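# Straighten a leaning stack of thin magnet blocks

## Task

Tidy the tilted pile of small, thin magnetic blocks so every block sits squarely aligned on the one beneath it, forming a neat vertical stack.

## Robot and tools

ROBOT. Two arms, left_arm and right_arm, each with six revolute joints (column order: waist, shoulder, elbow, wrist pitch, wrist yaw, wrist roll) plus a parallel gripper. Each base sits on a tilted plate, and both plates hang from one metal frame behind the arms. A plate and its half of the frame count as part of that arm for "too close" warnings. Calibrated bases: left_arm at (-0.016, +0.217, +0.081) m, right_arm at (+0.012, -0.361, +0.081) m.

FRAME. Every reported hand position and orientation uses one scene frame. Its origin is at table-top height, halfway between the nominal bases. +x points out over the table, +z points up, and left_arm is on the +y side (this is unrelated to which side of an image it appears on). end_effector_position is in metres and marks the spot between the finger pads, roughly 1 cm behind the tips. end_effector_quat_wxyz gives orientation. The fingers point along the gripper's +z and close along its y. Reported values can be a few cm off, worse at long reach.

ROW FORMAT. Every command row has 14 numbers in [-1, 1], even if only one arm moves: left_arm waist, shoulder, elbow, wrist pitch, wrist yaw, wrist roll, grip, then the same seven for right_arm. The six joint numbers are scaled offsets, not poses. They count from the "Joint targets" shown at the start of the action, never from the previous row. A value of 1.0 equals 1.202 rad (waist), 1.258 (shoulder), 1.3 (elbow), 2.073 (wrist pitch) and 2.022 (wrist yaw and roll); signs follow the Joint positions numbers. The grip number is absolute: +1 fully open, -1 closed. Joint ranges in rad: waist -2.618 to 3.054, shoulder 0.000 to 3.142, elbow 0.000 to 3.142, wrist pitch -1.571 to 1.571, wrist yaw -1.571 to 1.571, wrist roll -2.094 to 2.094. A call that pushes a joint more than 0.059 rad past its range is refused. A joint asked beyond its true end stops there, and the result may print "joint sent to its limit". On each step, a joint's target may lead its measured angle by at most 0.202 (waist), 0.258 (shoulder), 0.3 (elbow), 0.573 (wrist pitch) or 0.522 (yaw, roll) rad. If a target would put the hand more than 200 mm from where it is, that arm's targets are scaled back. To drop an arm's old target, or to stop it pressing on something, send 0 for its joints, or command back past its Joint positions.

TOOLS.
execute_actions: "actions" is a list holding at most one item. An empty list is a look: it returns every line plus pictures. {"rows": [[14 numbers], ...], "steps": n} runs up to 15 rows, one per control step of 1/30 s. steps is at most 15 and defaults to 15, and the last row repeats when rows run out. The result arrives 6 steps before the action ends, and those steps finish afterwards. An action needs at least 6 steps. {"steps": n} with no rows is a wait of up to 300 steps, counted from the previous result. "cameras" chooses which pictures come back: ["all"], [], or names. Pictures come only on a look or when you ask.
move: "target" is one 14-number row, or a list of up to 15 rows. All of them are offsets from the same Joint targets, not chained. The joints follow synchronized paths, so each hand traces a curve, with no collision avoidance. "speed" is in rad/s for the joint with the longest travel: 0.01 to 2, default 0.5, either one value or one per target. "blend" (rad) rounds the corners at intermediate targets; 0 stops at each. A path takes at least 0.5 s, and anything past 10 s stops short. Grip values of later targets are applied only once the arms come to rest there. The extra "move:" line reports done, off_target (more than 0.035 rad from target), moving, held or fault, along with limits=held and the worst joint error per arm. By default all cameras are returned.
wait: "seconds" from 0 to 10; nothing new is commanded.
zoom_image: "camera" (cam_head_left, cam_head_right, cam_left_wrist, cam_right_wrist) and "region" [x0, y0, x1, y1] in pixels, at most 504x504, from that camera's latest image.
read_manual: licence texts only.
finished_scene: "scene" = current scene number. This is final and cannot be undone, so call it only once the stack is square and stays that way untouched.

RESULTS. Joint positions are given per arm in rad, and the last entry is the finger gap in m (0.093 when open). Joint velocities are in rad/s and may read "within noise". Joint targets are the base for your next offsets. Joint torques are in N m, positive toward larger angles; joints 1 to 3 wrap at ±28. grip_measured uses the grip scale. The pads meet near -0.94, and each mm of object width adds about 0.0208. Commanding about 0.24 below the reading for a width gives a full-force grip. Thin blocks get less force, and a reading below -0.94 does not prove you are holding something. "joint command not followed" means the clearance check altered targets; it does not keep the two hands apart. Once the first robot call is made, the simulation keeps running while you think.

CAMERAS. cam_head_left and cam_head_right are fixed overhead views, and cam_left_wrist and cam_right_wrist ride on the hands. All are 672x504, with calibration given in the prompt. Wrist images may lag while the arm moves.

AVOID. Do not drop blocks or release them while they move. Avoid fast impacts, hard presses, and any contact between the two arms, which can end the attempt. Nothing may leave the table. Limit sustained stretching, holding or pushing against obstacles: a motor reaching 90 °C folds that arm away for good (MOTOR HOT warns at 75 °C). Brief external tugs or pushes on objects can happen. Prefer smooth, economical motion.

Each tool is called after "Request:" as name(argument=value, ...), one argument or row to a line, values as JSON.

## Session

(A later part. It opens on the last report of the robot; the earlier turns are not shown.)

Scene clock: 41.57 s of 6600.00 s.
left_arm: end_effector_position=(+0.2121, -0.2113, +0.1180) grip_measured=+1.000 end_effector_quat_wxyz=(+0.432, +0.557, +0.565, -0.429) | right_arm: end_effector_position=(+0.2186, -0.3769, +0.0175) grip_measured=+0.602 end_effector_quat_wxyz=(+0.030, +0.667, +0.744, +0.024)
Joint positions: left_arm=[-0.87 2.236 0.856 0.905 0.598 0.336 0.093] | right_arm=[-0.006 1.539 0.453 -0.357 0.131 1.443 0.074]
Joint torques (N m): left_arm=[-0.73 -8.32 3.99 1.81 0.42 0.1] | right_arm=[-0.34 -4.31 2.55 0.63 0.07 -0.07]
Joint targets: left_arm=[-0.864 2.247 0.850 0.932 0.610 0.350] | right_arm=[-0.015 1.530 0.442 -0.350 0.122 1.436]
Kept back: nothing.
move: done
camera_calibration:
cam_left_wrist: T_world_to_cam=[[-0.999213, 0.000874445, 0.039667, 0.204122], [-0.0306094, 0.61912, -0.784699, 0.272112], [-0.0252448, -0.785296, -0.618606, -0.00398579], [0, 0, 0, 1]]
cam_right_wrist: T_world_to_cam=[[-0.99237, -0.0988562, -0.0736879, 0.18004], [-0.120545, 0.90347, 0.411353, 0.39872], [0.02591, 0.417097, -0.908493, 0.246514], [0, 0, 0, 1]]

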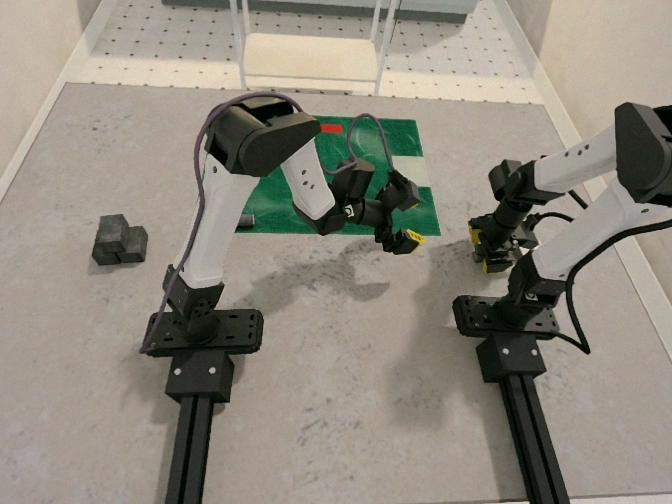

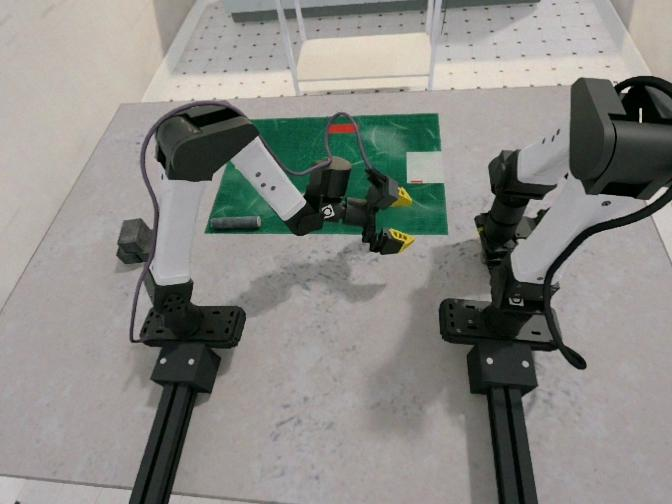

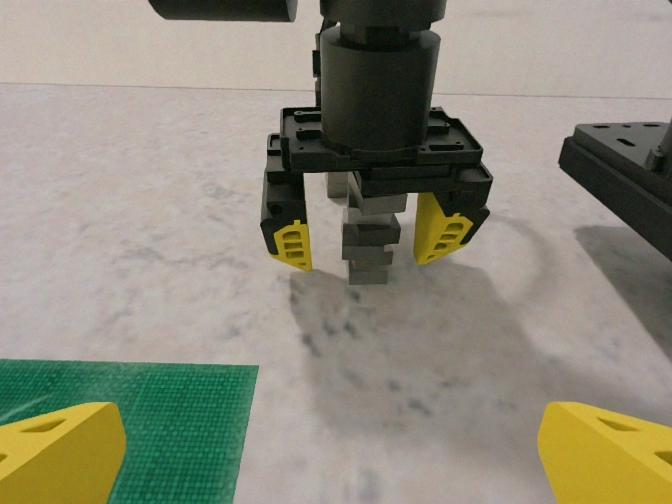

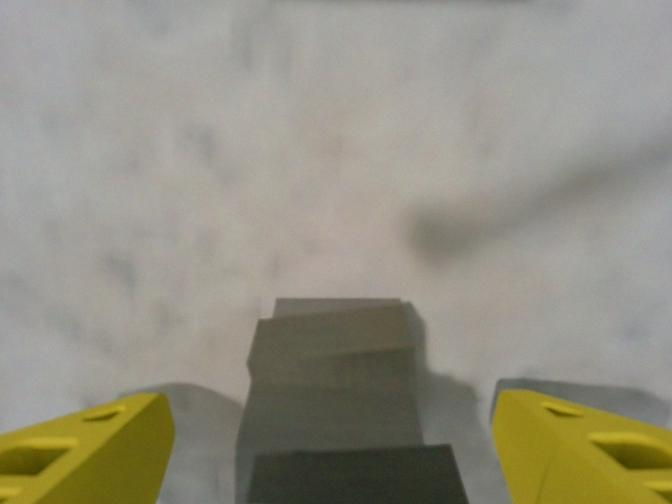

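Request:
execute_actions(
  actions=[
    {"rows":[[0,0,0,0,0,0,1,0,0,0,0,0,0,0.57],[0,0,0,0,0,0,1,0,0,0,0,0,0,0.53],[0,0,0,0,0,0,1,0,0,0,0,0,0,0.49],[0,0,0,0,0,0,1,0,0,0,0,0,0,0.45],[0,0,0,0,0,0,1,0,0,0,0,0,0,0.41],[0,0,0,0,0,0,1,0,0,0,0,0,0,0.37],[0,0,0,0,0,0,1,0,0,0,0,0,0,0.33],[0,0,0,0,0,0,1,0,0,0,0,0,0,0.30],[0,0,0,0,0,0,1,0,0,0,0,0,0,0.27],[0,0,0,0,0,0,1,0,0,0,0,0,0,0.24],[0,0,0,0,0,0,1,0,0,0,0,0,0,0.22],[0,0,0,0,0,0,1,0,0,0,0,0,0,0.20],[0,0,0,0,0,0,1,0,0,0,0,0,0,0.18],[0,0,0,0,0,0,1,0,0,0,0,0,0,0.16],[0,0,0,0,0,0,1,0,0,0,0,0,0,0.14]],"steps":15},
  ],
)

Request:
execute_actions(
  actions=[
    {"rows":[[0,0,0,0,0,0,1,0,0,0,0,0,0,0.12],[0,0,0,0,0,0,1,0,0,0,0,0,0,0.105],[0,0,0,0,0,0,1,0,0,0,0,0,0,0.09],[0,0,0,0,0,0,1,0,0,0,0,0,0,0.075],[0,0,0,0,0,0,1,0,0,0,0,0,0,0.06],[0,0,0,0,0,0,1,0,0,0,0,0,0,0.045],[0,0,0,0,0,0,1,0,0,0,0,0,0,0.03],[0,0,0,0,0,0,1,0,0,0,0,0,0,0.015],[0,0,0,0,0,0,1,0,0,0,0,0,0,0.0],[0,0,0,0,0,0,1,0,0,0,0,0,0,-0.015],[0,0,0,0,0,0,1,0,0,0,0,0,0,-0.03],[0,0,0,0,0,0,1,0,0,0,0,0,0,-0.045],[0,0,0,0,0,0,1,0,0,0,0,0,0,-0.06],[0,0,0,0,0,0,1,0,0,0,0,0,0,-0.075],[0,0,0,0,0,0,1,0,0,0,0,0,0,-0.09]],"steps":15},
  ],
  cameras=["cam_left_wrist"],
)

Request:
execute_actions(
  actions=[
    {"rows":[[0,0,0,0,0,0,1,0,0,0,0,0,0,-0.10],[0,0,0,0,0,0,1,0,0,0,0,0,0,-0.11],[0,0,0,0,0,0,1,0,0,0,0,0,0,-0.12],[0,0,0,0,0,0,1,0,0,0,0,0,0,-0.13],[0,0,0,0,0,0,1,0,0,0,0,0,0,-0.14],[0,0,0,0,0,0,1,0,0,0,0,0,0,-0.15],[0,0,0,0,0,0,1,0,0,0,0,0,0,-0.16],[0,0,0,0,0,0,1,0,0,0,0,0,0,-0.17],[0,0,0,0,0,0,1,0,0,0,0,0,0,-0.18],[0,0,0,0,0,0,1,0,0,0,0,0,0,-0.19],[0,0,0,0,0,0,1,0,0,0,0,0,0,-0.20],[0,0,0,0,0,0,1,0,0,0,0,0,0,-0.21],[0,0,0,0,0,0,1,0,0,0,0,0,0,-0.22],[0,0,0,0,0,0,1,0,0,0,0,0,0,-0.23],[0,0,0,0,0,0,1,0,0,0,0,0,0,-0.24]],"steps":15},
  ],
  cameras=["cam_left_wrist", "cam_right_wrist"],
)

Scene clock: 44.33 s of 6600.00 s.
left_arm: end_effector_position=(+0.2121, -0.2113, +0.1180) grip_measured=+1.000 end_effector_quat_wxyz=(+0.432, +0.557, +0.565, -0.429) | right_arm: end_effector_position=(+0.2188, -0.3769, +0.0175) grip_measured=+0.289 end_effector_quat_wxyz=(+0.030, +0.667, +0.744, +0.024)
Joint positions: left_arm=[-0.87 2.236 0.856 0.905 0.598 0.336 0.093] | right_arm=[-0.006 1.539 0.453 -0.357 0.131 1.443 0.059]
Joint velocities: left_arm=[within noise] | right_arm=[0.002 -0.007 0.012 0.022 0.051 -0.051 -0.038]
Joint torques (N m): left_arm=[-0.77 -8.49 4.01 1.8 0.39 0.09] | right_arm=[-0.38 -4.38 2.55 0.66 0.11 -0.09]
Joint targets: left_arm=[-0.864 2.247 0.850 0.932 0.610 0.350] | right_arm=[-0.015 1.530 0.442 -0.350 0.122 1.436]
Steps of this call (1-74: nothing new was sent; 75-83: this action's first 9). Readings (joint positions of left_arm | right_arm):
75: [-0.870 2.236 0.856 0.905 0.598 0.336] | [-0.006 1.539 0.453 -0.357 0.131 1.443]
76: [-0.870 2.236 0.856 0.905 0.598 0.336] | [-0.006 1.539 0.453 -0.357 0.131 1.443]
78: [-0.870 2.236 0.856 0.905 0.598 0.336] | [-0.006 1.539 0.453 -0.357 0.131 1.443]
82: [-0.870 2.236 0.856 0.905 0.598 0.336] | [-0.006 1.539 0.453 -0.357 0.131 1.443]
83: the state above

Scene clock: 44.83 s of 6600.00 s.
left_arm: end_effector_position=(+0.2121, -0.2113, +0.1180) grip_measured=+1.000 end_effector_quat_wxyz=(+0.432, +0.557, +0.565, -0.429) | right_arm: end_effector_position=(+0.2188, -0.3769, +0.0175) grip_measured=+0.011 end_effector_quat_wxyz=(+0.030, +0.667, +0.744, +0.024)
Joint positions: left_arm=[-0.87 2.236 0.856 0.905 0.598 0.336 0.093] | right_arm=[-0.006 1.539 0.453 -0.357 0.131 1.443 0.046]
Joint velocities: left_arm=[within noise] | right_arm=[-0.012 -0.007 0.002 -0.007 -0.007 -0.037 -0.022]
Joint torques (N m): left_arm=[-0.69 -8.47 3.97 1.82 0.4 0.1] | right_arm=[-0.43 -4.4 2.52 0.64 0.09 -0.07]
Joint targets: left_arm=[-0.864 2.247 0.850 0.932 0.610 0.350] | right_arm=[-0.015 1.530 0.442 -0.350 0.122 1.436]
Steps of this call (1-6: your previous action's last 6; 7-15: this action's first 9). Readings (joint positions of left_arm | right_arm):
7: [-0.870 2.236 0.856 0.905 0.598 0.336] | [-0.006 1.539 0.453 -0.357 0.131 1.443]
8: [-0.870 2.236 0.856 0.905 0.598 0.336] | [-0.006 1.539 0.453 -0.357 0.131 1.443]
10: [-0.870 2.236 0.856 0.905 0.598 0.336] | [-0.006 1.539 0.453 -0.357 0.131 1.443]
14: [-0.870 2.236 0.856 0.905 0.598 0.336] | [-0.006 1.539 0.453 -0.357 0.131 1.443]
15: the state above
camera_calibration:
cam_left_wrist: T_world_to_cam=[[-0.999213, 0.000874445, 0.039667, 0.204122], [-0.0306094, 0.61912, -0.784699, 0.272112], [-0.0252448, -0.785296, -0.618606, -0.00398579], [0, 0, 0, 1]]
Images, in order: cam_left_wrist.

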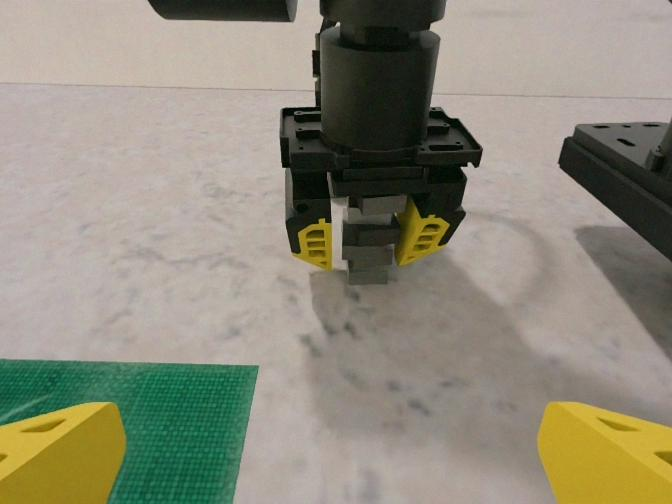

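Scene clock: 45.33 s of 6600.00 s.
left_arm: end_effector_position=(+0.2121, -0.2113, +0.1180) grip_measured=+1.000 end_effector_quat_wxyz=(+0.432, +0.557, +0.565, -0.429) | right_arm: end_effector_position=(+0.2188, -0.3769, +0.0175) grip_measured=-0.172 end_effector_quat_wxyz=(+0.030, +0.667, +0.744, +0.024)
Joint positions: left_arm=[-0.87 2.236 0.856 0.905 0.598 0.336 0.093] | right_arm=[-0.006 1.539 0.453 -0.357 0.131 1.443 0.037]
Joint velocities: left_arm=[within noise] | right_arm=[-0.012 -0.007 0.012 -0.051 -0.007 0.022 -0.014]
Joint torques (N m): left_arm=[-0.73 -8.47 3.97 1.82 0.41 0.11] | right_arm=[-0.27 -4.21 2.54 0.65 0.09 -0.1]
Motor temperatures (°C): left_arm=[30 58 46 51 32 29 33] | right_arm=[29 43 43 38 31 32 31]
Heat: left arm: 58 °C; right arm: 43 °C.
Joint targets: left_arm=[-0.864 2.247 0.850 0.932 0.610 0.350] | right_arm=[-0.015 1.530 0.442 -0.350 0.122 1.436]
Steps of this call (1-6: your previous action's last 6; 7-15: this action's first 9). Readings (joint positions of left_arm | right_arm):
7: [-0.870 2.236 0.856 0.905 0.598 0.336] | [-0.006 1.539 0.453 -0.357 0.131 1.443]
8: [-0.870 2.236 0.856 0.905 0.598 0.336] | [-0.006 1.539 0.453 -0.357 0.131 1.443]
10: [-0.870 2.236 0.856 0.905 0.598 0.336] | [-0.006 1.539 0.453 -0.357 0.131 1.443]
14: [-0.870 2.236 0.856 0.905 0.598 0.336] | [-0.006 1.539 0.453 -0.357 0.131 1.443]
15: the state above
camera_calibration:
cam_left_wrist: T_world_to_cam=[[-0.999213, 0.000874445, 0.039667, 0.204122], [-0.0306094, 0.61912, -0.784699, 0.272112], [-0.0252448, -0.785296, -0.618606, -0.00398579], [0, 0, 0, 1]]
cam_right_wrist: T_world_to_cam=[[-0.992286, -0.0991399, -0.0744338, 0.180111], [-0.121112, 0.90345, 0.41123, 0.398857], [0.026478, 0.417072, -0.908488, 0.24639], [0, 0, 0, 1]]
Images, in order: cam_left_wrist, cam_right_wrist.

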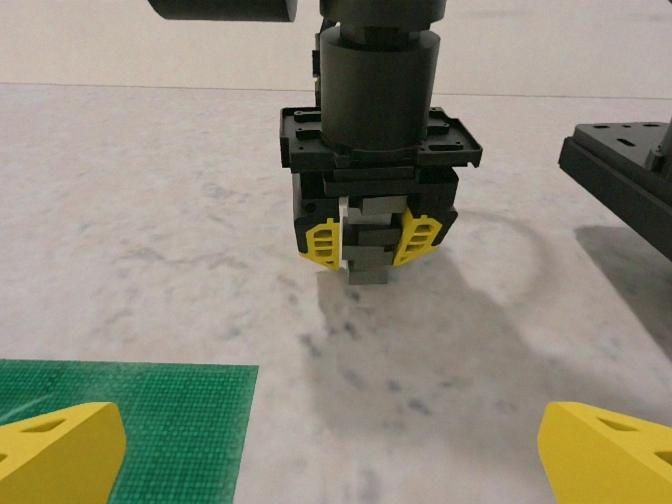

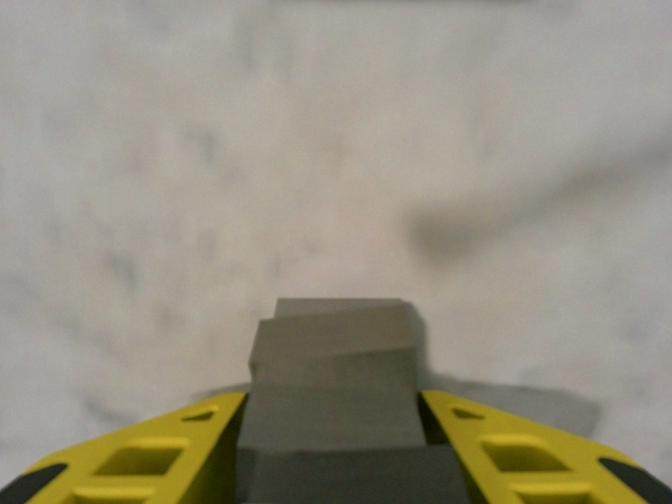

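Request:
execute_actions(
  actions=[
    {"rows":[[0,0,0,0,0,0,1,0,0,0,0,0,0,-0.25],[0,0,0,0,0,0,1,0,0,0,0,0,0,-0.255],[0,0,0,0,0,0,1,0,0,0,0,0,0,-0.26],[0,0,0,0,0,0,1,0,0,0,0,0,0,-0.265],[0,0,0,0,0,0,1,0,0,0,0,0,0,-0.27],[0,0,0,0,0,0,1,0,0,0,0,0,0,-0.275],[0,0,0,0,0,0,1,0,0,0,0,0,0,-0.28],[0,0,0,0,0,0,1,0,0,0,0,0,0,-0.285],[0,0,0,0,0,0,1,0,0,0,0,0,0,-0.29],[0,0,0,0,0,0,1,0,0,0,0,0,0,-0.295],[0,0,0,0,0,0,1,0,0,0,0,0,0,-0.30],[0,0,0,0,0,0,1,0,0,0,0,0,0,-0.305],[0,0,0,0,0,0,1,0,0,0,0,0,0,-0.31],[0,0,0,0,0,0,1,0,0,0,0,0,0,-0.315],[0,0,0,0,0,0,1,0,0,0,0,0,0,-0.32]],"steps":15},
  ],
  cameras=["cam_left_wrist", "cam_right_wrist"],
)

Request:
zoom_image(
  camera="cam_left_wrist",
  region=[280, 160, 460, 300],
)

Scene clock: 45.93 s of 6600.00 s.
left_arm: end_effector_position=(+0.2121, -0.2113, +0.1180) grip_measured=+1.000 end_effector_quat_wxyz=(+0.432, +0.557, +0.565, -0.429) | right_arm: end_effector_position=(+0.2190, -0.3764, +0.0175) grip_measured=-0.284 end_effector_quat_wxyz=(+0.030, +0.666, +0.745, +0.026)
Joint positions: left_arm=[-0.87 2.236 0.856 0.905 0.598 0.336 0.093] | right_arm=[-0.006 1.539 0.453 -0.356 0.128 1.442 0.032]
Joint velocities: left_arm=[within noise] | right_arm=[-0.012 -0.002 0.017 -0.022 -0.11 -0.037 -0.008]
Joint torques (N m): left_arm=[-0.7 -8.53 3.93 1.83 0.41 0.11] | right_arm=[-0.34 -4.41 2.52 0.64 0.1 -0.09]
Joint targets: left_arm=[-0.864 2.247 0.850 0.932 0.610 0.350] | right_arm=[-0.015 1.530 0.442 -0.350 0.122 1.436]
Steps of this call (1-6: your previous action's last 6; 7-9: toward your last target; 10-18: this action's first 9). Readings (joint positions of left_arm | right_arm):
10: [-0.870 2.236 0.856 0.905 0.598 0.336] | [-0.006 1.539 0.453 -0.356 0.129 1.442]
11: [-0.870 2.236 0.856 0.905 0.598 0.336] | [-0.006 1.539 0.453 -0.356 0.129 1.442]
13: [-0.870 2.236 0.856 0.905 0.598 0.336] | [-0.006 1.539 0.453 -0.356 0.128 1.442]
17: [-0.870 2.236 0.856 0.905 0.598 0.336] | [-0.006 1.539 0.453 -0.356 0.128 1.442]
18: the state above
camera_calibration:
cam_left_wrist: T_world_to_cam=[[-0.999213, 0.000874445, 0.039667, 0.204122], [-0.0306094, 0.61912, -0.784699, 0.272112], [-0.0252448, -0.785296, -0.618606, -0.00398579], [0, 0, 0, 1]]
cam_right_wrist: T_world_to_cam=[[-0.992135, -0.0998109, -0.0755322, 0.180087], [-0.122259, 0.902113, 0.413819, 0.398116], [0.026835, 0.419799, -0.907221, 0.24711], [0, 0, 0, 1]]
Images, in order: cam_left_wrist, cam_right_wrist.

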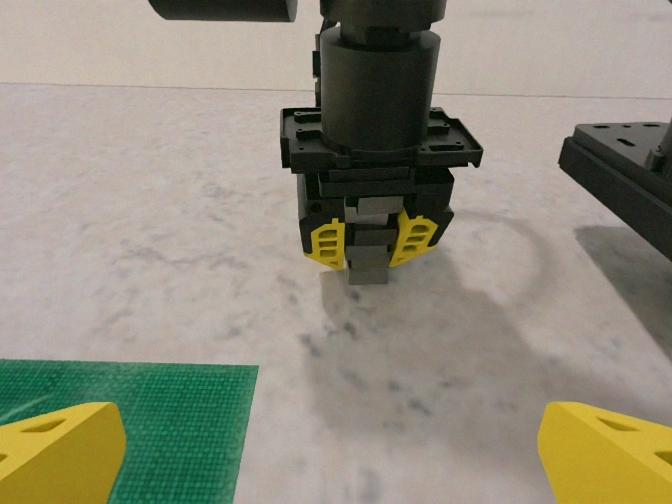

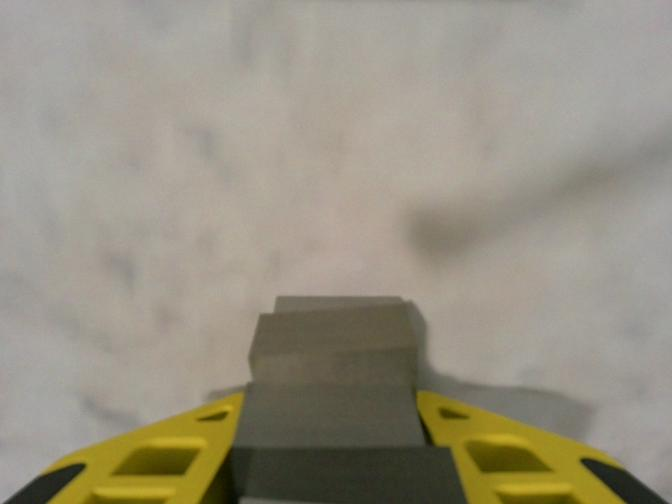

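Scaled by 2.800 from the camera's 672x504 image, which has a finer 960x720 frame.

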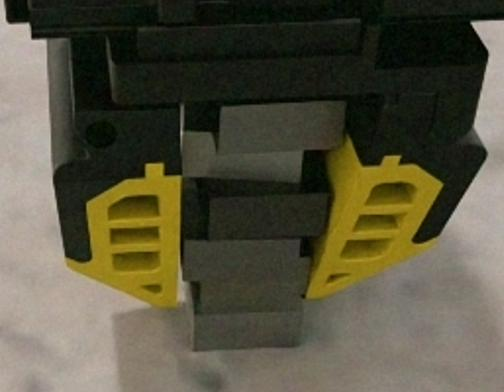

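Request:
execute_actions(
  actions=[
    {"rows":[[0,0,0,0,0,0,1,0,0,0,0,0,0,-0.325],[0,0,0,0,0,0,1,0,0,0,0,0,0,-0.33],[0,0,0,0,0,0,1,0,0,0,0,0,0,-0.335],[0,0,0,0,0,0,1,0,0,0,0,0,0,-0.34],[0,0,0,0,0,0,1,0,0,0,0,0,0,-0.345],[0,0,0,0,0,0,1,0,0,0,0,0,0,-0.35],[0,0,0,0,0,0,1,0,0,0,0,0,0,-0.355],[0,0,0,0,0,0,1,0,0,0,0,0,0,-0.36],[0,0,0,0,0,0,1,0,0,0,0,0,0,-0.365],[0,0,0,0,0,0,1,0,0,0,0,0,0,-0.37],[0,0,0,0,0,0,1,0,0,0,0,0,0,-0.375],[0,0,0,0,0,0,1,0,0,0,0,0,0,-0.38],[0,0,0,0,0,0,1,0,0,0,0,0,0,-0.385],[0,0,0,0,0,0,1,0,0,0,0,0,0,-0.39],[0,0,0,0,0,0,1,0,0,0,0,0,0,-0.395]],"steps":15},
  ],
)

Request:
execute_actions(
  actions=[
    {"rows":[[0,0,0,0,0,0,1,0,0,0,0,0,0,-0.40],[0,0,0,0,0,0,1,0,0,0,0,0,0,-0.405],[0,0,0,0,0,0,1,0,0,0,0,0,0,-0.41],[0,0,0,0,0,0,1,0,0,0,0,0,0,-0.415],[0,0,0,0,0,0,1,0,0,0,0,0,0,-0.42],[0,0,0,0,0,0,1,0,0,0,0,0,0,-0.425],[0,0,0,0,0,0,1,0,0,0,0,0,0,-0.43],[0,0,0,0,0,0,1,0,0,0,0,0,0,-0.435],[0,0,0,0,0,0,1,0,0,0,0,0,0,-0.44],[0,0,0,0,0,0,1,0,0,0,0,0,0,-0.445],[0,0,0,0,0,0,1,0,0,0,0,0,0,-0.45],[0,0,0,0,0,0,1,0,0,0,0,0,0,-0.455],[0,0,0,0,0,0,1,0,0,0,0,0,0,-0.46],[0,0,0,0,0,0,1,0,0,0,0,0,0,-0.465],[0,0,0,0,0,0,1,0,0,0,0,0,0,-0.47]],"steps":15},
  ],
  cameras=["cam_left_wrist", "cam_right_wrist"],
)

Request:
zoom_image(
  camera="cam_left_wrist",
  region=[280, 160, 460, 300],
)

Request:
execute_actions(
  actions=[
    {"steps":6},
  ],
)

Scene clock: 47.07 s of 6600.00 s.
left_arm: end_effector_position=(+0.2121, -0.2113, +0.1180) grip_measured=+1.000 end_effector_quat_wxyz=(+0.432, +0.557, +0.565, -0.429) | right_arm: end_effector_position=(+0.2187, -0.3761, +0.0174) grip_measured=-0.359 end_effector_quat_wxyz=(+0.029, +0.666, +0.745, +0.026)
Joint positions: left_arm=[-0.87 2.236 0.856 0.905 0.598 0.336 0.093] | right_arm=[-0.006 1.539 0.452 -0.356 0.126 1.442 0.028]
Joint velocities: left_arm=[within noise] | right_arm=[0.007 -0.007 -0.007 -0.051 -0.007 -0.022 -0.008]
Joint torques (N m): left_arm=[-0.83 -8.32 3.95 1.82 0.39 0.12] | right_arm=[-0.39 -4.31 2.56 0.65 0.14 -0.06]
Joint targets: left_arm=[-0.864 2.247 0.850 0.932 0.610 0.350] | right_arm=[-0.015 1.530 0.442 -0.350 0.122 1.436]
Steps of this call (1-6: your previous action's last 6; 7-15: toward your last target; 16-25: nothing new was sent; 26-34: this action's first 9). Readings (joint positions of left_arm | right_arm):
26: [-0.870 2.236 0.856 0.905 0.598 0.336] | [-0.006 1.539 0.453 -0.356 0.126 1.442]
27: [-0.870 2.236 0.856 0.905 0.598 0.336] | [-0.006 1.539 0.453 -0.356 0.126 1.442]
29: [-0.870 2.236 0.856 0.905 0.598 0.336] | [-0.006 1.539 0.453 -0.356 0.126 1.442]
33: [-0.870 2.236 0.856 0.905 0.598 0.336] | [-0.006 1.539 0.452 -0.356 0.126 1.442]
34: the state above

Scene clock: 47.57 s of 6600.00 s.
left_arm: end_effector_position=(+0.2121, -0.2113, +0.1180) grip_measured=+1.000 end_effector_quat_wxyz=(+0.432, +0.557, +0.565, -0.429) | right_arm: end_effector_position=(+0.2181, -0.3761, +0.0173) grip_measured=-0.429 end_effector_quat_wxyz=(+0.028, +0.666, +0.745, +0.025)
Joint positions: left_arm=[-0.87 2.236 0.856 0.905 0.598 0.336 0.093] | right_arm=[-0.006 1.539 0.452 -0.358 0.126 1.442 0.025]
Joint velocities: left_arm=[within noise] | right_arm=[0.012 -0.007 -0.012 -0.022 -0.022 0.007 -0.007]
Joint torques (N m): left_arm=[-0.77 -8.36 4.01 1.83 0.39 0.11] | right_arm=[-0.29 -4.3 2.56 0.65 0.15 -0.1]
Joint targets: left_arm=[-0.864 2.247 0.850 0.931 0.610 0.350] | right_arm=[-0.015 1.530 0.442 -0.350 0.122 1.436]
Steps of this call (1-6: your previous action's last 6; 7-15: this action's first 9). Readings (joint positions of left_arm | right_arm):
7: [-0.870 2.236 0.856 0.905 0.598 0.336] | [-0.006 1.539 0.452 -0.358 0.126 1.442]
8: [-0.870 2.236 0.856 0.905 0.598 0.336] | [-0.006 1.539 0.452 -0.358 0.126 1.442]
10: [-0.870 2.236 0.856 0.905 0.598 0.336] | [-0.006 1.539 0.452 -0.358 0.126 1.442]
14: [-0.870 2.236 0.856 0.905 0.598 0.336] | [-0.006 1.539 0.452 -0.358 0.126 1.442]
15: the state above
camera_calibration:
cam_left_wrist: T_world_to_cam=[[-0.999213, 0.000874445, 0.039667, 0.204122], [-0.0306094, 0.61912, -0.784699, 0.272112], [-0.0252448, -0.785296, -0.618606, -0.00398579], [0, 0, 0, 1]]
cam_right_wrist: T_world_to_cam=[[-0.992269, -0.100578, -0.0727072, 0.178922], [-0.121814, 0.901376, 0.415551, 0.397419], [0.0237414, 0.421195, -0.906659, 0.248045], [0, 0, 0, 1]]
Images, in order: cam_left_wrist, cam_right_wrist.

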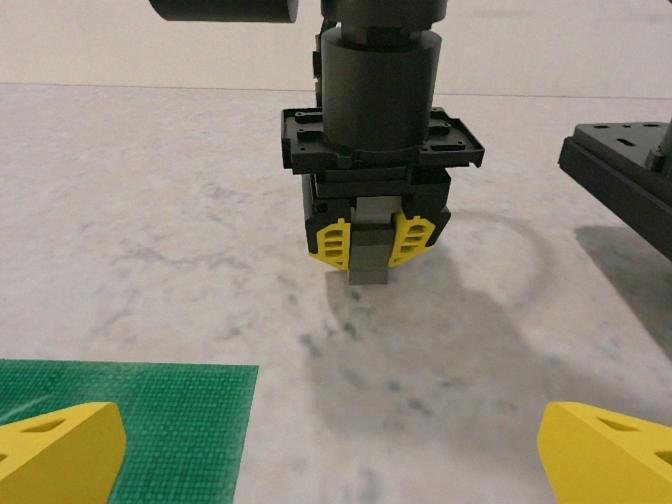

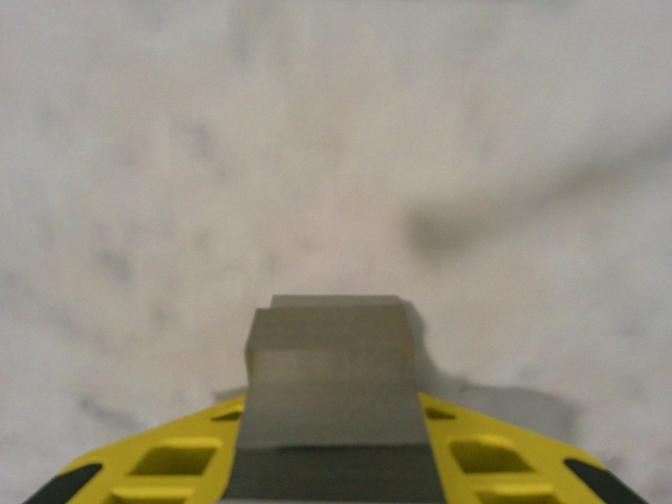

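Scaled by 2.800 from the camera's 672x504 image, which has a finer 960x720 frame.

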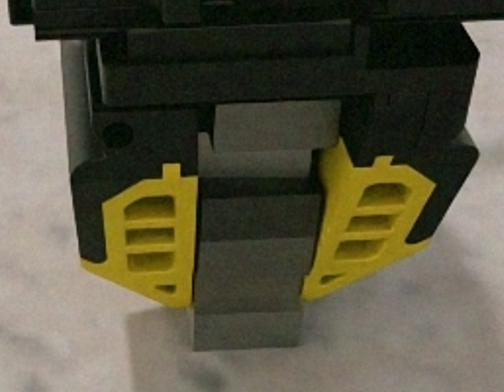

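Scene clock: 47.77 s of 6600.00 s.
left_arm: end_effector_position=(+0.2121, -0.2113, +0.1180) grip_measured=+1.000 end_effector_quat_wxyz=(+0.432, +0.557, +0.565, -0.429) | right_arm: end_effector_position=(+0.2181, -0.3761, +0.0173) grip_measured=-0.451 end_effector_quat_wxyz=(+0.028, +0.666, +0.745, +0.025)
Joint positions: left_arm=[-0.87 2.236 0.856 0.905 0.598 0.336 0.093] | right_arm=[-0.006 1.539 0.452 -0.358 0.126 1.442 0.024]
Joint velocities: left_arm=[within noise] | right_arm=[0.002 -0.002 -0.002 -0.022 0.007 -0.022 -0.009]
Joint torques (N m): left_arm=[-0.8 -8.51 3.97 1.84 0.39 0.11] | right_arm=[-0.38 -4.31 2.52 0.65 0.13 -0.06]
Joint targets: left_arm=[-0.864 2.247 0.850 0.931 0.610 0.350] | right_arm=[-0.015 1.530 0.442 -0.350 0.122 1.436]
Steps of this call (1-6: your previous action's last 6). Readings (joint positions of left_arm | right_arm):
1: [-0.870 2.236 0.856 0.905 0.598 0.336] | [-0.006 1.539 0.452 -0.358 0.126 1.442]
2: [-0.870 2.236 0.856 0.905 0.598 0.336] | [-0.006 1.539 0.452 -0.358 0.126 1.442]
4: [-0.870 2.236 0.856 0.905 0.598 0.336] | [-0.006 1.539 0.452 -0.358 0.126 1.442]
6: the state above

Request:
execute_actions(
  actions=[
    {"rows":[[0,0,0,0,0,0,1,0,0,0,0,0,0,-0.48],[0,0,0,0,0,0,1,0,0,0,0,0,0,-0.49],[0,0,0,0,0,0,1,0,0,0,0,0,0,-0.50],[0,0,0,0,0,0,1,0,0,0,0,0,0,-0.51],[0,0,0,0,0,0,1,0,0,0,0,0,0,-0.52],[0,0,0,0,0,0,1,0,0,0,0,0,0,-0.53],[0,0,0,0,0,0,1,0,0,0,0,0,0,-0.54],[0,0,0,0,0,0,1,0,0,0,0,0,0,-0.55]],"steps":15},
  ],
  cameras=["cam_left_wrist"],
)

Request:
zoom_image(
  camera="cam_left_wrist",
  region=[280, 160, 460, 300],
)

Request:
execute_actions(
  actions=[
    {"rows":[[0,0,0,0,0,0,1,0,0,0,0,0,0,-0.55]],"steps":6},
  ],
)

Scene clock: 49.53 s of 6600.00 s.
left_arm: end_effector_position=(+0.2122, -0.2113, +0.1181) grip_measured=+1.000 end_effector_quat_wxyz=(+0.432, +0.557, +0.564, -0.429) | right_arm: end_effector_position=(+0.2181, -0.3761, +0.0173) grip_measured=-0.492 end_effector_quat_wxyz=(+0.028, +0.666, +0.745, +0.025)
Joint positions: left_arm=[-0.87 2.236 0.856 0.905 0.598 0.336 0.093] | right_arm=[-0.006 1.539 0.452 -0.358 0.126 1.442 0.022]
Joint velocities: left_arm=[within noise] | right_arm=[0.007 -0.002 0.012 0.066 -0.066 -0.037 -0.004]
Joint torques (N m): left_arm=[-0.79 -8.53 3.93 1.84 0.39 0.09] | right_arm=[-0.21 -4.27 2.55 0.69 0.11 -0.08]
Joint targets: left_arm=[-0.864 2.247 0.850 0.932 0.610 0.350] | right_arm=[-0.015 1.530 0.442 -0.350 0.122 1.436]
Steps of this call (1-15: toward your last target; 16-44: nothing new was sent; 45-53: this action's first 9). Readings (joint positions of left_arm | right_arm):
45: [-0.870 2.236 0.856 0.905 0.598 0.336] | [-0.006 1.539 0.452 -0.358 0.126 1.442]
46: [-0.870 2.236 0.856 0.905 0.598 0.336] | [-0.006 1.539 0.452 -0.358 0.126 1.442]
48: [-0.870 2.236 0.856 0.905 0.598 0.336] | [-0.006 1.539 0.452 -0.358 0.126 1.442]
52: [-0.870 2.236 0.856 0.905 0.598 0.336] | [-0.006 1.539 0.452 -0.358 0.126 1.442]
53: the state above
camera_calibration:
cam_left_wrist: T_world_to_cam=[[-0.999222, 0.000840354, 0.0394294, 0.204169], [-0.0304513, 0.618887, -0.784889, 0.272123], [-0.0250619, -0.785479, -0.61838, -0.00405889], [0, 0, 0, 1]]
Images, in order: cam_left_wrist.

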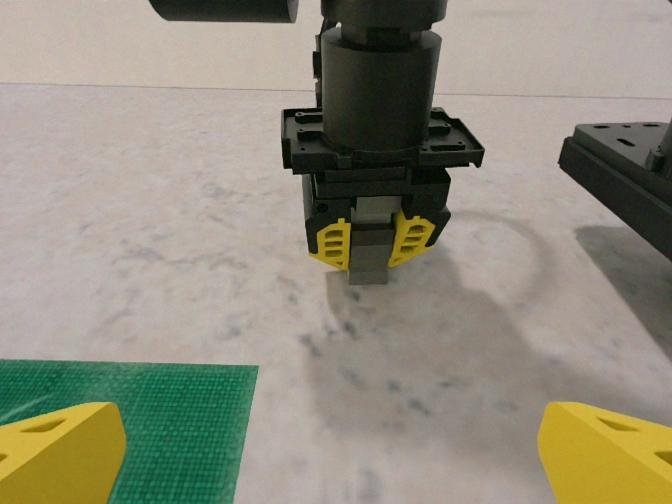

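Scaled by 2.800 from the camera's 672x504 image, which has a finer 960x720 frame.

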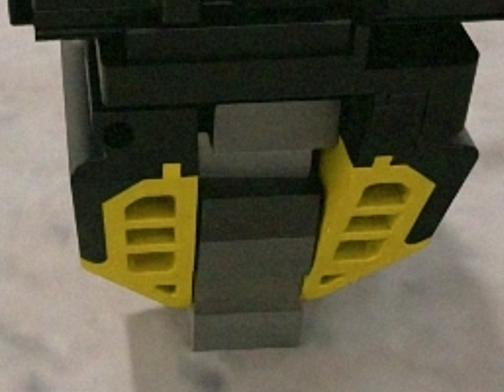

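Scene clock: 49.73 s of 6600.00 s.
left_arm: end_effector_position=(+0.2122, -0.2113, +0.1181) grip_measured=+1.000 end_effector_quat_wxyz=(+0.432, +0.557, +0.564, -0.429) | right_arm: end_effector_position=(+0.2181, -0.3761, +0.0173) grip_measured=-0.504 end_effector_quat_wxyz=(+0.028, +0.666, +0.745, +0.025)
Joint positions: left_arm=[-0.87 2.236 0.856 0.905 0.598 0.336 0.093] | right_arm=[-0.006 1.539 0.452 -0.358 0.126 1.442 0.021]
Joint torques (N m): left_arm=[-0.84 -8.42 3.97 1.83 0.39 0.11] | right_arm=[-0.34 -4.34 2.66 0.65 0.14 -0.11]
Joint targets: left_arm=[-0.864 2.247 0.850 0.932 0.610 0.350] | right_arm=[-0.015 1.530 0.442 -0.350 0.122 1.436]
Kept back: the last 6 steps of this action.
Steps of this call (1-6: your previous action's last 6). Readings (joint positions of left_arm | right_arm):
1: [-0.870 2.236 0.856 0.905 0.598 0.336] | [-0.006 1.539 0.452 -0.358 0.126 1.442]
2: [-0.870 2.236 0.856 0.905 0.598 0.336] | [-0.006 1.539 0.452 -0.358 0.126 1.442]
4: [-0.870 2.236 0.856 0.905 0.598 0.336] | [-0.006 1.539 0.452 -0.358 0.126 1.442]
6: the state above

Request:
execute_actions(
  actions=[
    {"rows":[[0,0,0,0,0,0,1,0,0,0,0,0,0,-0.52],[0,0,0,0,0,0,1,0,0,0,0,0,0,-0.49],[0,0,0,0,0,0,1,0,0,0,0,0,0,-0.46],[0,0,0,0,0,0,1,0,0,0,0,0,0,-0.44],[0,0,0,0,0,0,1,0,0,0,0,0,0,-0.42],[0,0,0,0,0,0,1,0,0,0,0,0,0,-0.40],[0,0,0,0,0,0,1,0,0,0,0,0,0,-0.38],[0,0,0,0,0,0,1,0,0,0,0,0,0,-0.36],[0,0,0,0,0,0,1,0,0,0,0,0,0,-0.33],[0,0,0,0,0,0,1,0,0,0,0,0,0,-0.30],[0,0,0,0,0,0,1,0,0,0,0,0,0,-0.26],[0,0,0,0,0,0,1,0,0,0,0,0,0,-0.22],[0,0,0,0,0,0,1,0,0,0,0,0,0,-0.17],[0,0,0,0,0,0,1,0,0,0,0,0,0,-0.12],[0,0,0,0,0,0,1,0,0,0,0,0,0,-0.07]],"steps":15},
  ],
)

Request:
execute_actions(
  actions=[
    {"rows":[[0,0,0,0,0,0,1,0,0,0,0,0,0,-0.02],[0,0,0,0,0,0,1,0,0,0,0,0,0,0.03],[0,0,0,0,0,0,1,0,0,0,0,0,0,0.08],[0,0,0,0,0,0,1,0,0,0,0,0,0,0.14],[0,0,0,0,0,0,1,0,0,0,0,0,0,0.20],[0,0,0,0,0,0,1,0,0,0,0,0,0,0.26],[0,0,0,0,0,0,1,0,0,0,0,0,0,0.32],[0,0,0,0,0,0,1,0,0,0,0,0,0,0.38],[0,0,0,0,0,0,1,0,0,0,0,0,0,0.44],[0,0,0,0,0,0,1,0,0,0,0,0,0,0.50],[0,0,0,0,0,0,1,0,0,0,0,0,0,0.50]],"steps":15},
  ],
  cameras=["cam_left_wrist", "cam_right_wrist"],
)

Request:
zoom_image(
  camera="cam_left_wrist",
  region=[280, 160, 460, 300],
)

Scene clock: 50.73 s of 6600.00 s.
left_arm: end_effector_position=(+0.2122, -0.2113, +0.1181) grip_measured=+1.000 end_effector_quat_wxyz=(+0.432, +0.557, +0.564, -0.429) | right_arm: end_effector_position=(+0.2181, -0.3761, +0.0173) grip_measured=-0.350 end_effector_quat_wxyz=(+0.028, +0.666, +0.745, +0.025)
Joint positions: left_arm=[-0.87 2.236 0.856 0.905 0.598 0.336 0.093] | right_arm=[-0.006 1.539 0.452 -0.358 0.126 1.442 0.028]
Joint velocities: left_arm=[within noise] | right_arm=[-0.007 0.002 -0.007 -0.066 -0.11 0.007 0.039]
Joint torques (N m): left_arm=[-0.77 -8.36 3.95 1.83 0.4 0.12] | right_arm=[-0.36 -4.53 2.65 0.6 0.12 -0.08]
Joint targets: left_arm=[-0.864 2.247 0.850 0.932 0.610 0.350] | right_arm=[-0.015 1.530 0.442 -0.350 0.122 1.436]
Steps of this call (1-6: your previous action's last 6; 7-15: toward your last target; 16-21: nothing new was sent; 22-30: this action's first 9). Readings (joint positions of left_arm | right_arm):
22: [-0.870 2.236 0.856 0.905 0.598 0.336] | [-0.006 1.539 0.452 -0.358 0.126 1.442]
23: [-0.870 2.236 0.856 0.905 0.598 0.336] | [-0.006 1.539 0.452 -0.358 0.126 1.442]
25: [-0.870 2.236 0.856 0.905 0.598 0.336] | [-0.006 1.539 0.452 -0.358 0.126 1.442]
29: [-0.870 2.236 0.856 0.905 0.598 0.336] | [-0.006 1.539 0.452 -0.358 0.126 1.442]
30: the state above

Scene clock: 51.23 s of 6600.00 s.
left_arm: end_effector_position=(+0.2122, -0.2113, +0.1181) grip_measured=+1.000 end_effector_quat_wxyz=(+0.432, +0.557, +0.564, -0.429) | right_arm: end_effector_position=(+0.2184, -0.3761, +0.0173) grip_measured=+0.406 end_effector_quat_wxyz=(+0.028, +0.666, +0.745, +0.026)
Joint positions: left_arm=[-0.87 2.236 0.856 0.905 0.598 0.336 0.093] | right_arm=[-0.006 1.539 0.452 -0.357 0.126 1.442 0.065]
Joint velocities: left_arm=[within noise] | right_arm=[0.007 0.017 -0.017 0.022 0.037 -0.066 0.073]
Joint torques (N m): left_arm=[-0.84 -8.46 3.86 1.81 0.41 0.11] | right_arm=[-0.25 -4.23 2.51 0.64 0.11 -0.11]
Joint targets: left_arm=[-0.864 2.247 0.850 0.932 0.610 0.350] | right_arm=[-0.015 1.530 0.442 -0.350 0.122 1.436]
Steps of this call (1-6: your previous action's last 6; 7-15: this action's first 9). Readings (joint positions of left_arm | right_arm):
7: [-0.870 2.236 0.856 0.905 0.598 0.336] | [-0.006 1.539 0.452 -0.357 0.126 1.442]
8: [-0.870 2.236 0.856 0.905 0.598 0.336] | [-0.006 1.539 0.452 -0.357 0.126 1.442]
10: [-0.870 2.236 0.856 0.905 0.598 0.336] | [-0.006 1.539 0.452 -0.357 0.126 1.442]
14: [-0.870 2.236 0.856 0.905 0.598 0.336] | [-0.006 1.539 0.452 -0.357 0.126 1.442]
15: the state above
camera_calibration:
cam_left_wrist: T_world_to_cam=[[-0.999222, 0.000840354, 0.0394294, 0.204169], [-0.0304513, 0.618887, -0.784889, 0.272123], [-0.0250619, -0.785479, -0.61838, -0.00405889], [0, 0, 0, 1]]
cam_right_wrist: T_world_to_cam=[[-0.9922, -0.100434, -0.0738326, 0.179255], [-0.122154, 0.901397, 0.415405, 0.397533], [0.0248319, 0.421184, -0.906635, 0.247816], [0, 0, 0, 1]]
Images, in order: cam_left_wrist, cam_right_wrist.

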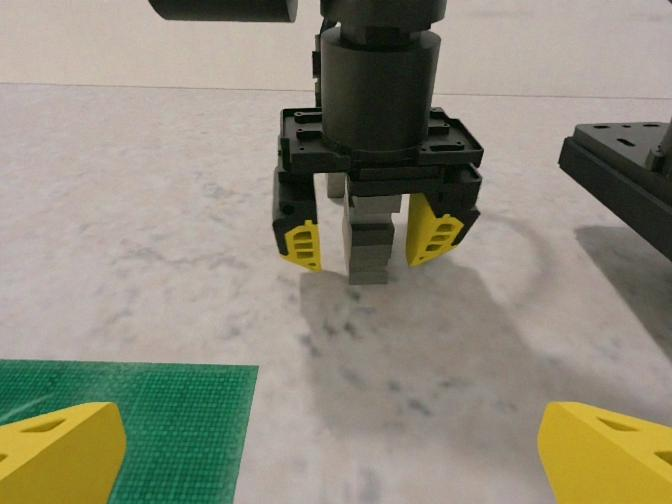

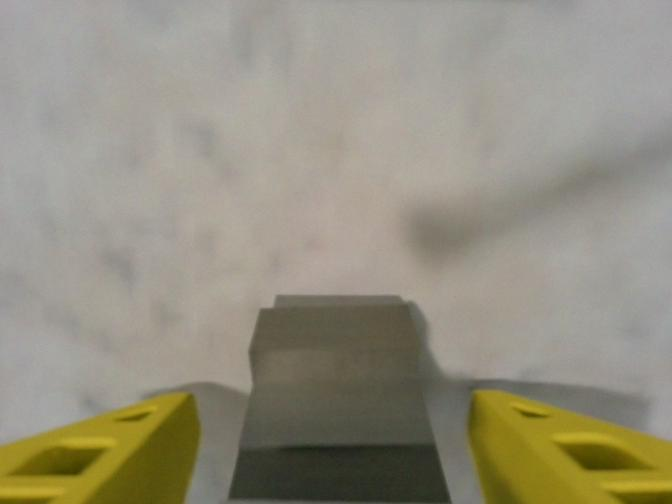

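Scaled by 2.800 from the camera's 672x504 image, which has a finer 960x720 frame.

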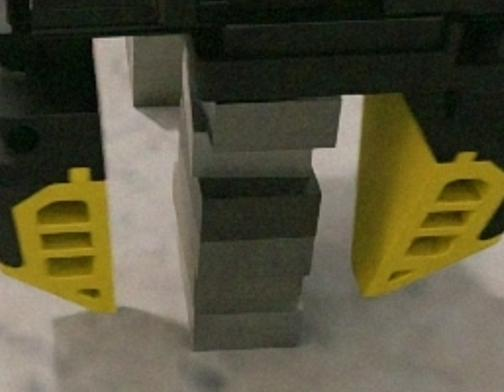

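Request:
move(
  target=[
    [0,0,0,0,0,0,1,0.0361,-0.1272,0.0769,-0.1259,0.0069,0,0.5],
    [0,0,0,0,0,0,1,0.0606,-0.2146,0.1623,-0.2340,0.0089,0,0.5],
    [0,0,0,0,0,0,1,0.0250,-0.2170,0.1623,-0.2340,0.0072,-0.7621,0.5],
  ],
  speed=[0.25, 0.4, 0.8],
  blend=[0.02, 0.02, 0],
)

Request:
zoom_image(
  camera="cam_left_wrist",
  region=[280, 100, 460, 300],
)

Request:
zoom_image(
  camera="cam_right_wrist",
  region=[180, 160, 500, 440],
)

Scene clock: 57.33 s of 6600.00 s.
left_arm: end_effector_position=(+0.2122, -0.2113, +0.1181) grip_measured=+1.000 end_effector_quat_wxyz=(+0.432, +0.557, +0.564, -0.429) | right_arm: end_effector_position=(+0.2181, -0.3810, +0.0961) grip_measured=+0.498 end_effector_quat_wxyz=(+0.039, -0.054, +0.998, -0.003)
Joint positions: left_arm=[-0.87 2.236 0.856 0.905 0.598 0.336 0.093] | right_arm=[0.024 1.273 0.63 -0.804 0.131 -0.097 0.069]
Joint torques (N m): left_arm=[-0.77 -8.32 3.95 1.8 0.37 0.11] | right_arm=[-0.38 -4.12 6.64 0.25 0.11 -0.12]
Joint targets: left_arm=[-0.864 2.247 0.850 0.932 0.610 0.350] | right_arm=[0.015 1.257 0.653 -0.835 0.137 -0.105]
Kept back: nothing.
move: done
camera_calibration:
cam_left_wrist: T_world_to_cam=[[-0.999222, 0.000840354, 0.0394294, 0.204169], [-0.0304513, 0.618887, -0.784889, 0.272123], [-0.0250619, -0.785479, -0.61838, -0.00405889], [0, 0, 0, 1]]
cam_right_wrist: T_world_to_cam=[[0.097262, -0.9952, 0.0108147, -0.402319], [-0.931834, -0.0872414, 0.352242, 0.175185], [-0.349608, -0.0443373, -0.935847, 0.228377], [0, 0, 0, 1]]

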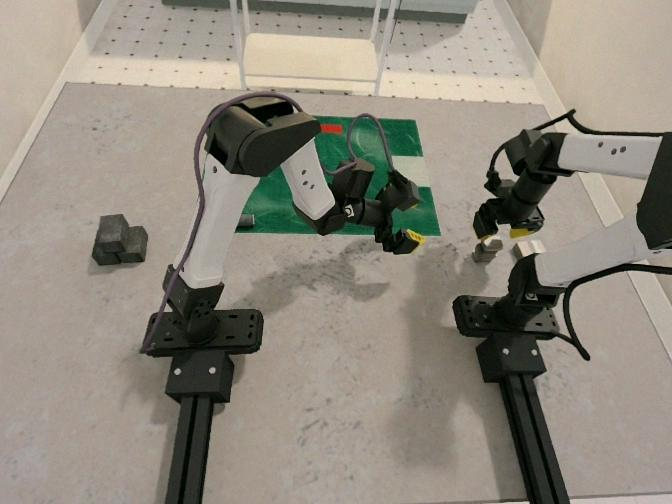

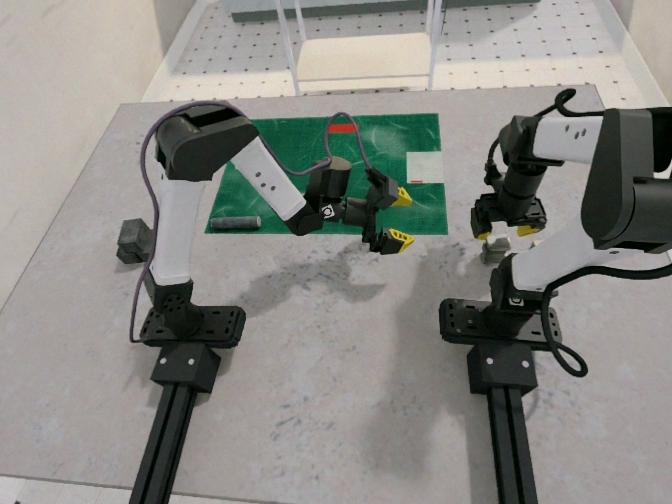

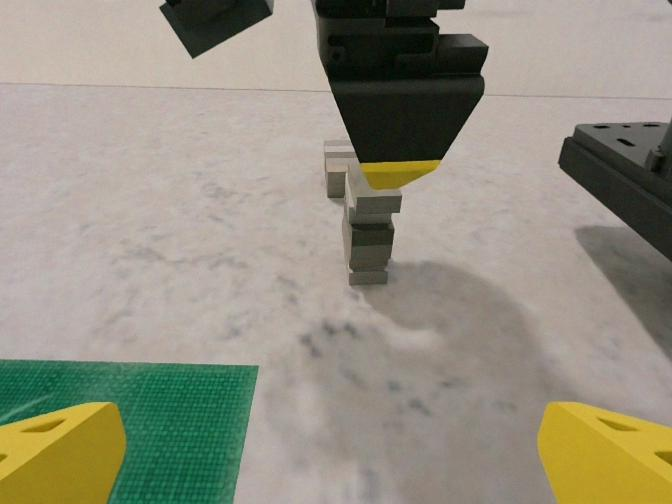

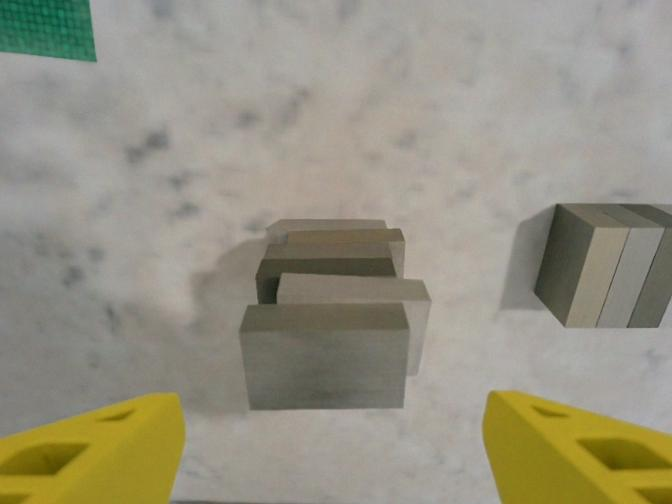

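Scaled by 2.520 from the camera's 672x504 image, which has a finer 960x720 frame.

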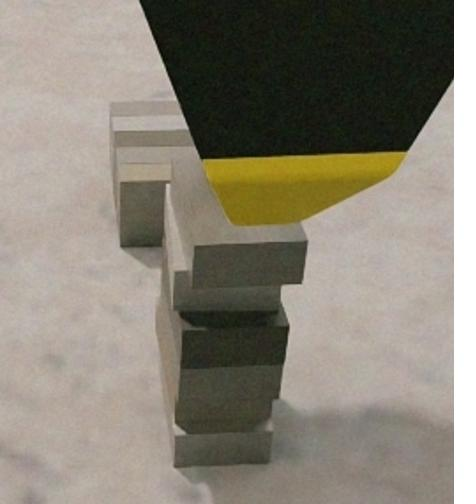

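Scaled by 1.575 from the camera's 672x504 image, which has a finer 960x720 frame.

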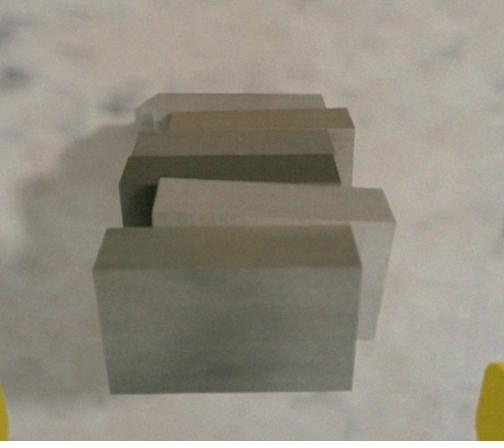

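Request:
zoom_image(
  camera="cam_right_wrist",
  region=[520, 190, 672, 340],
)

Request:
zoom_image(
  camera="cam_right_wrist",
  region=[230, 210, 440, 420],
)

Scaled by 3.316 from the camera's 672x504 image, which has a finer 960x720 frame.

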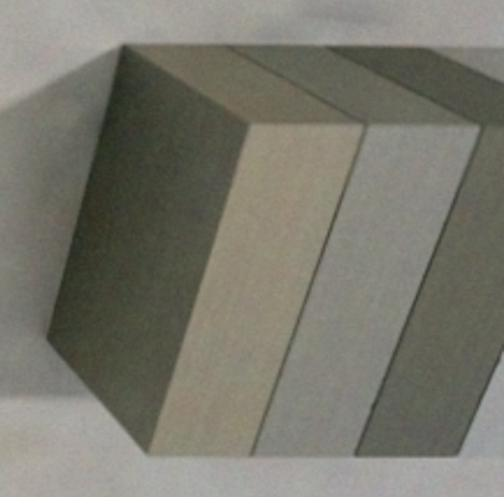

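Scaled by 2.400 from the camera's 672x504 image, which has a finer 960x720 frame.

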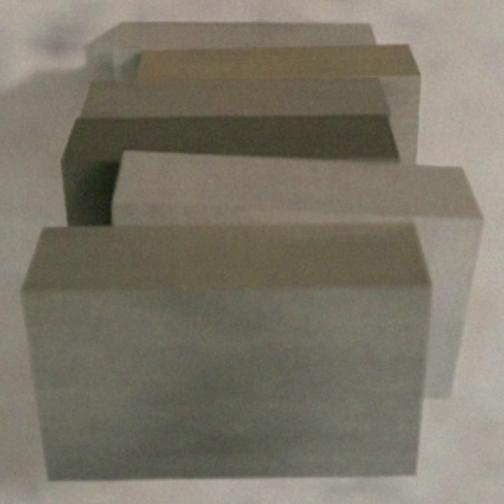

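Request:
move(
  target=[
    [0,0,0,0,0,0,1,-0.0175,0.1073,-0.1023,0.1167,-0.0040,-0.0104,0.6],
    [0,0,0,0,0,0,1,-0.0408,0.2337,-0.1638,0.2354,-0.0084,-0.0242,0.6],
  ],
  speed=[0.3, 0.2],
  blend=[0.02, 0],
)

Request:
zoom_image(
  camera="cam_left_wrist",
  region=[280, 120, 460, 300],
)

Scene clock: 62.43 s of 6600.00 s.
left_arm: end_effector_position=(+0.2122, -0.2113, +0.1181) grip_measured=+1.000 end_effector_quat_wxyz=(+0.432, +0.557, +0.564, -0.429) | right_arm: end_effector_position=(+0.2175, -0.3804, +0.0164) grip_measured=+0.598 end_effector_quat_wxyz=(+0.037, -0.055, +0.998, -0.004)
Joint positions: left_arm=[-0.87 2.236 0.856 0.905 0.598 0.336 0.093] | right_arm=[-0.025 1.54 0.45 -0.354 0.128 -0.146 0.074]
Joint torques (N m): left_arm=[-0.81 -8.46 3.95 1.81 0.41 0.11] | right_arm=[-0.4 -2.74 2.52 0.72 -0.01 -0.09]
Joint targets: left_arm=[-0.864 2.247 0.850 0.932 0.610 0.350] | right_arm=[-0.034 1.551 0.440 -0.347 0.120 -0.154]
Kept back: nothing.
move: done
camera_calibration:
cam_left_wrist: T_world_to_cam=[[-0.999222, 0.000840354, 0.0394294, 0.204169], [-0.0304513, 0.618887, -0.784889, 0.272123], [-0.0250619, -0.785479, -0.61838, -0.00405889], [0, 0, 0, 1]]
cam_right_wrist: T_world_to_cam=[[0.0982722, -0.995067, 0.0135591, -0.401031], [-0.930451, -0.0870407, 0.355929, 0.202493], [-0.352993, -0.047594, -0.934415, 0.153081], [0, 0, 0, 1]]

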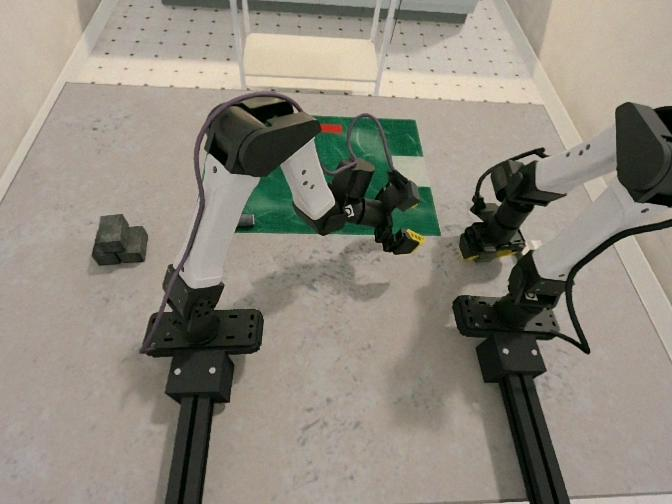

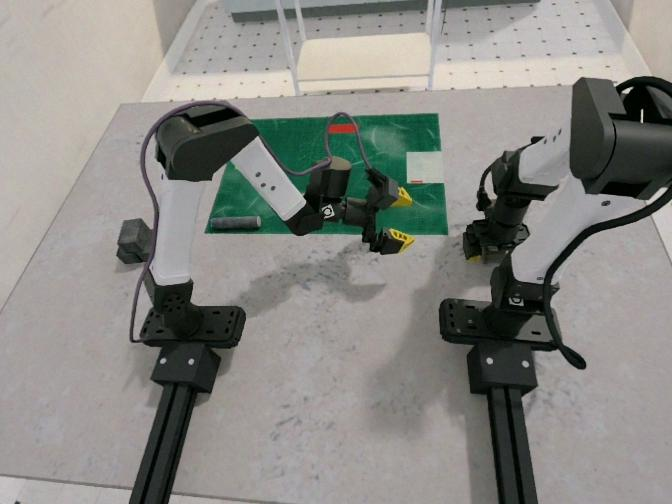

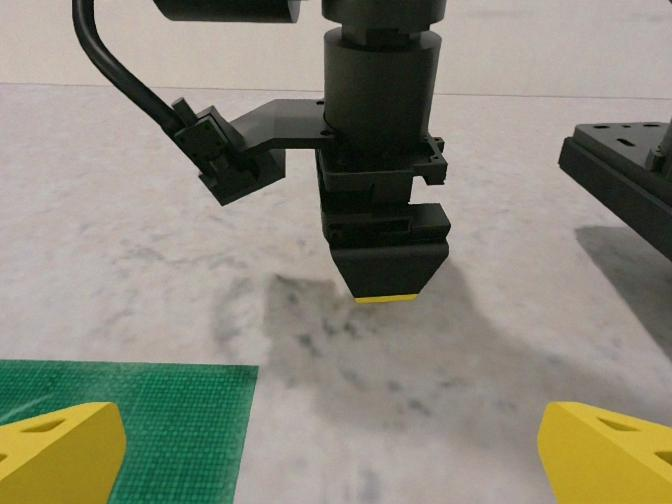

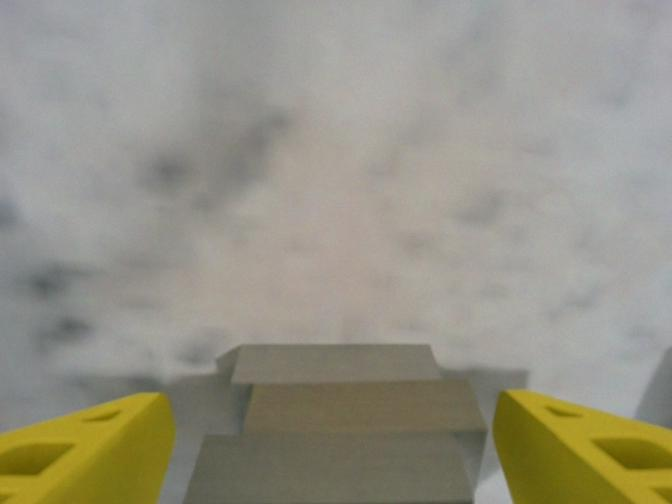

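Scaled by 2.800 from the camera's 672x504 image, which has a finer 960x720 frame.

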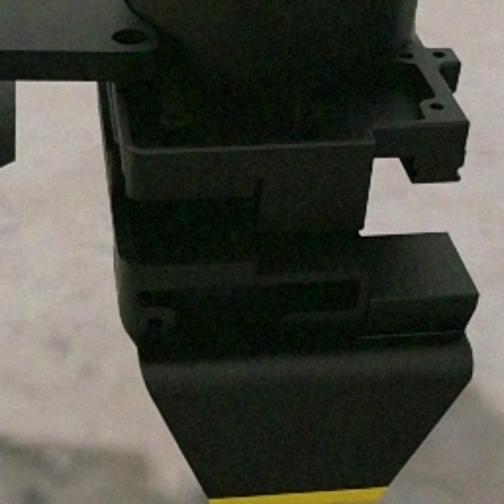

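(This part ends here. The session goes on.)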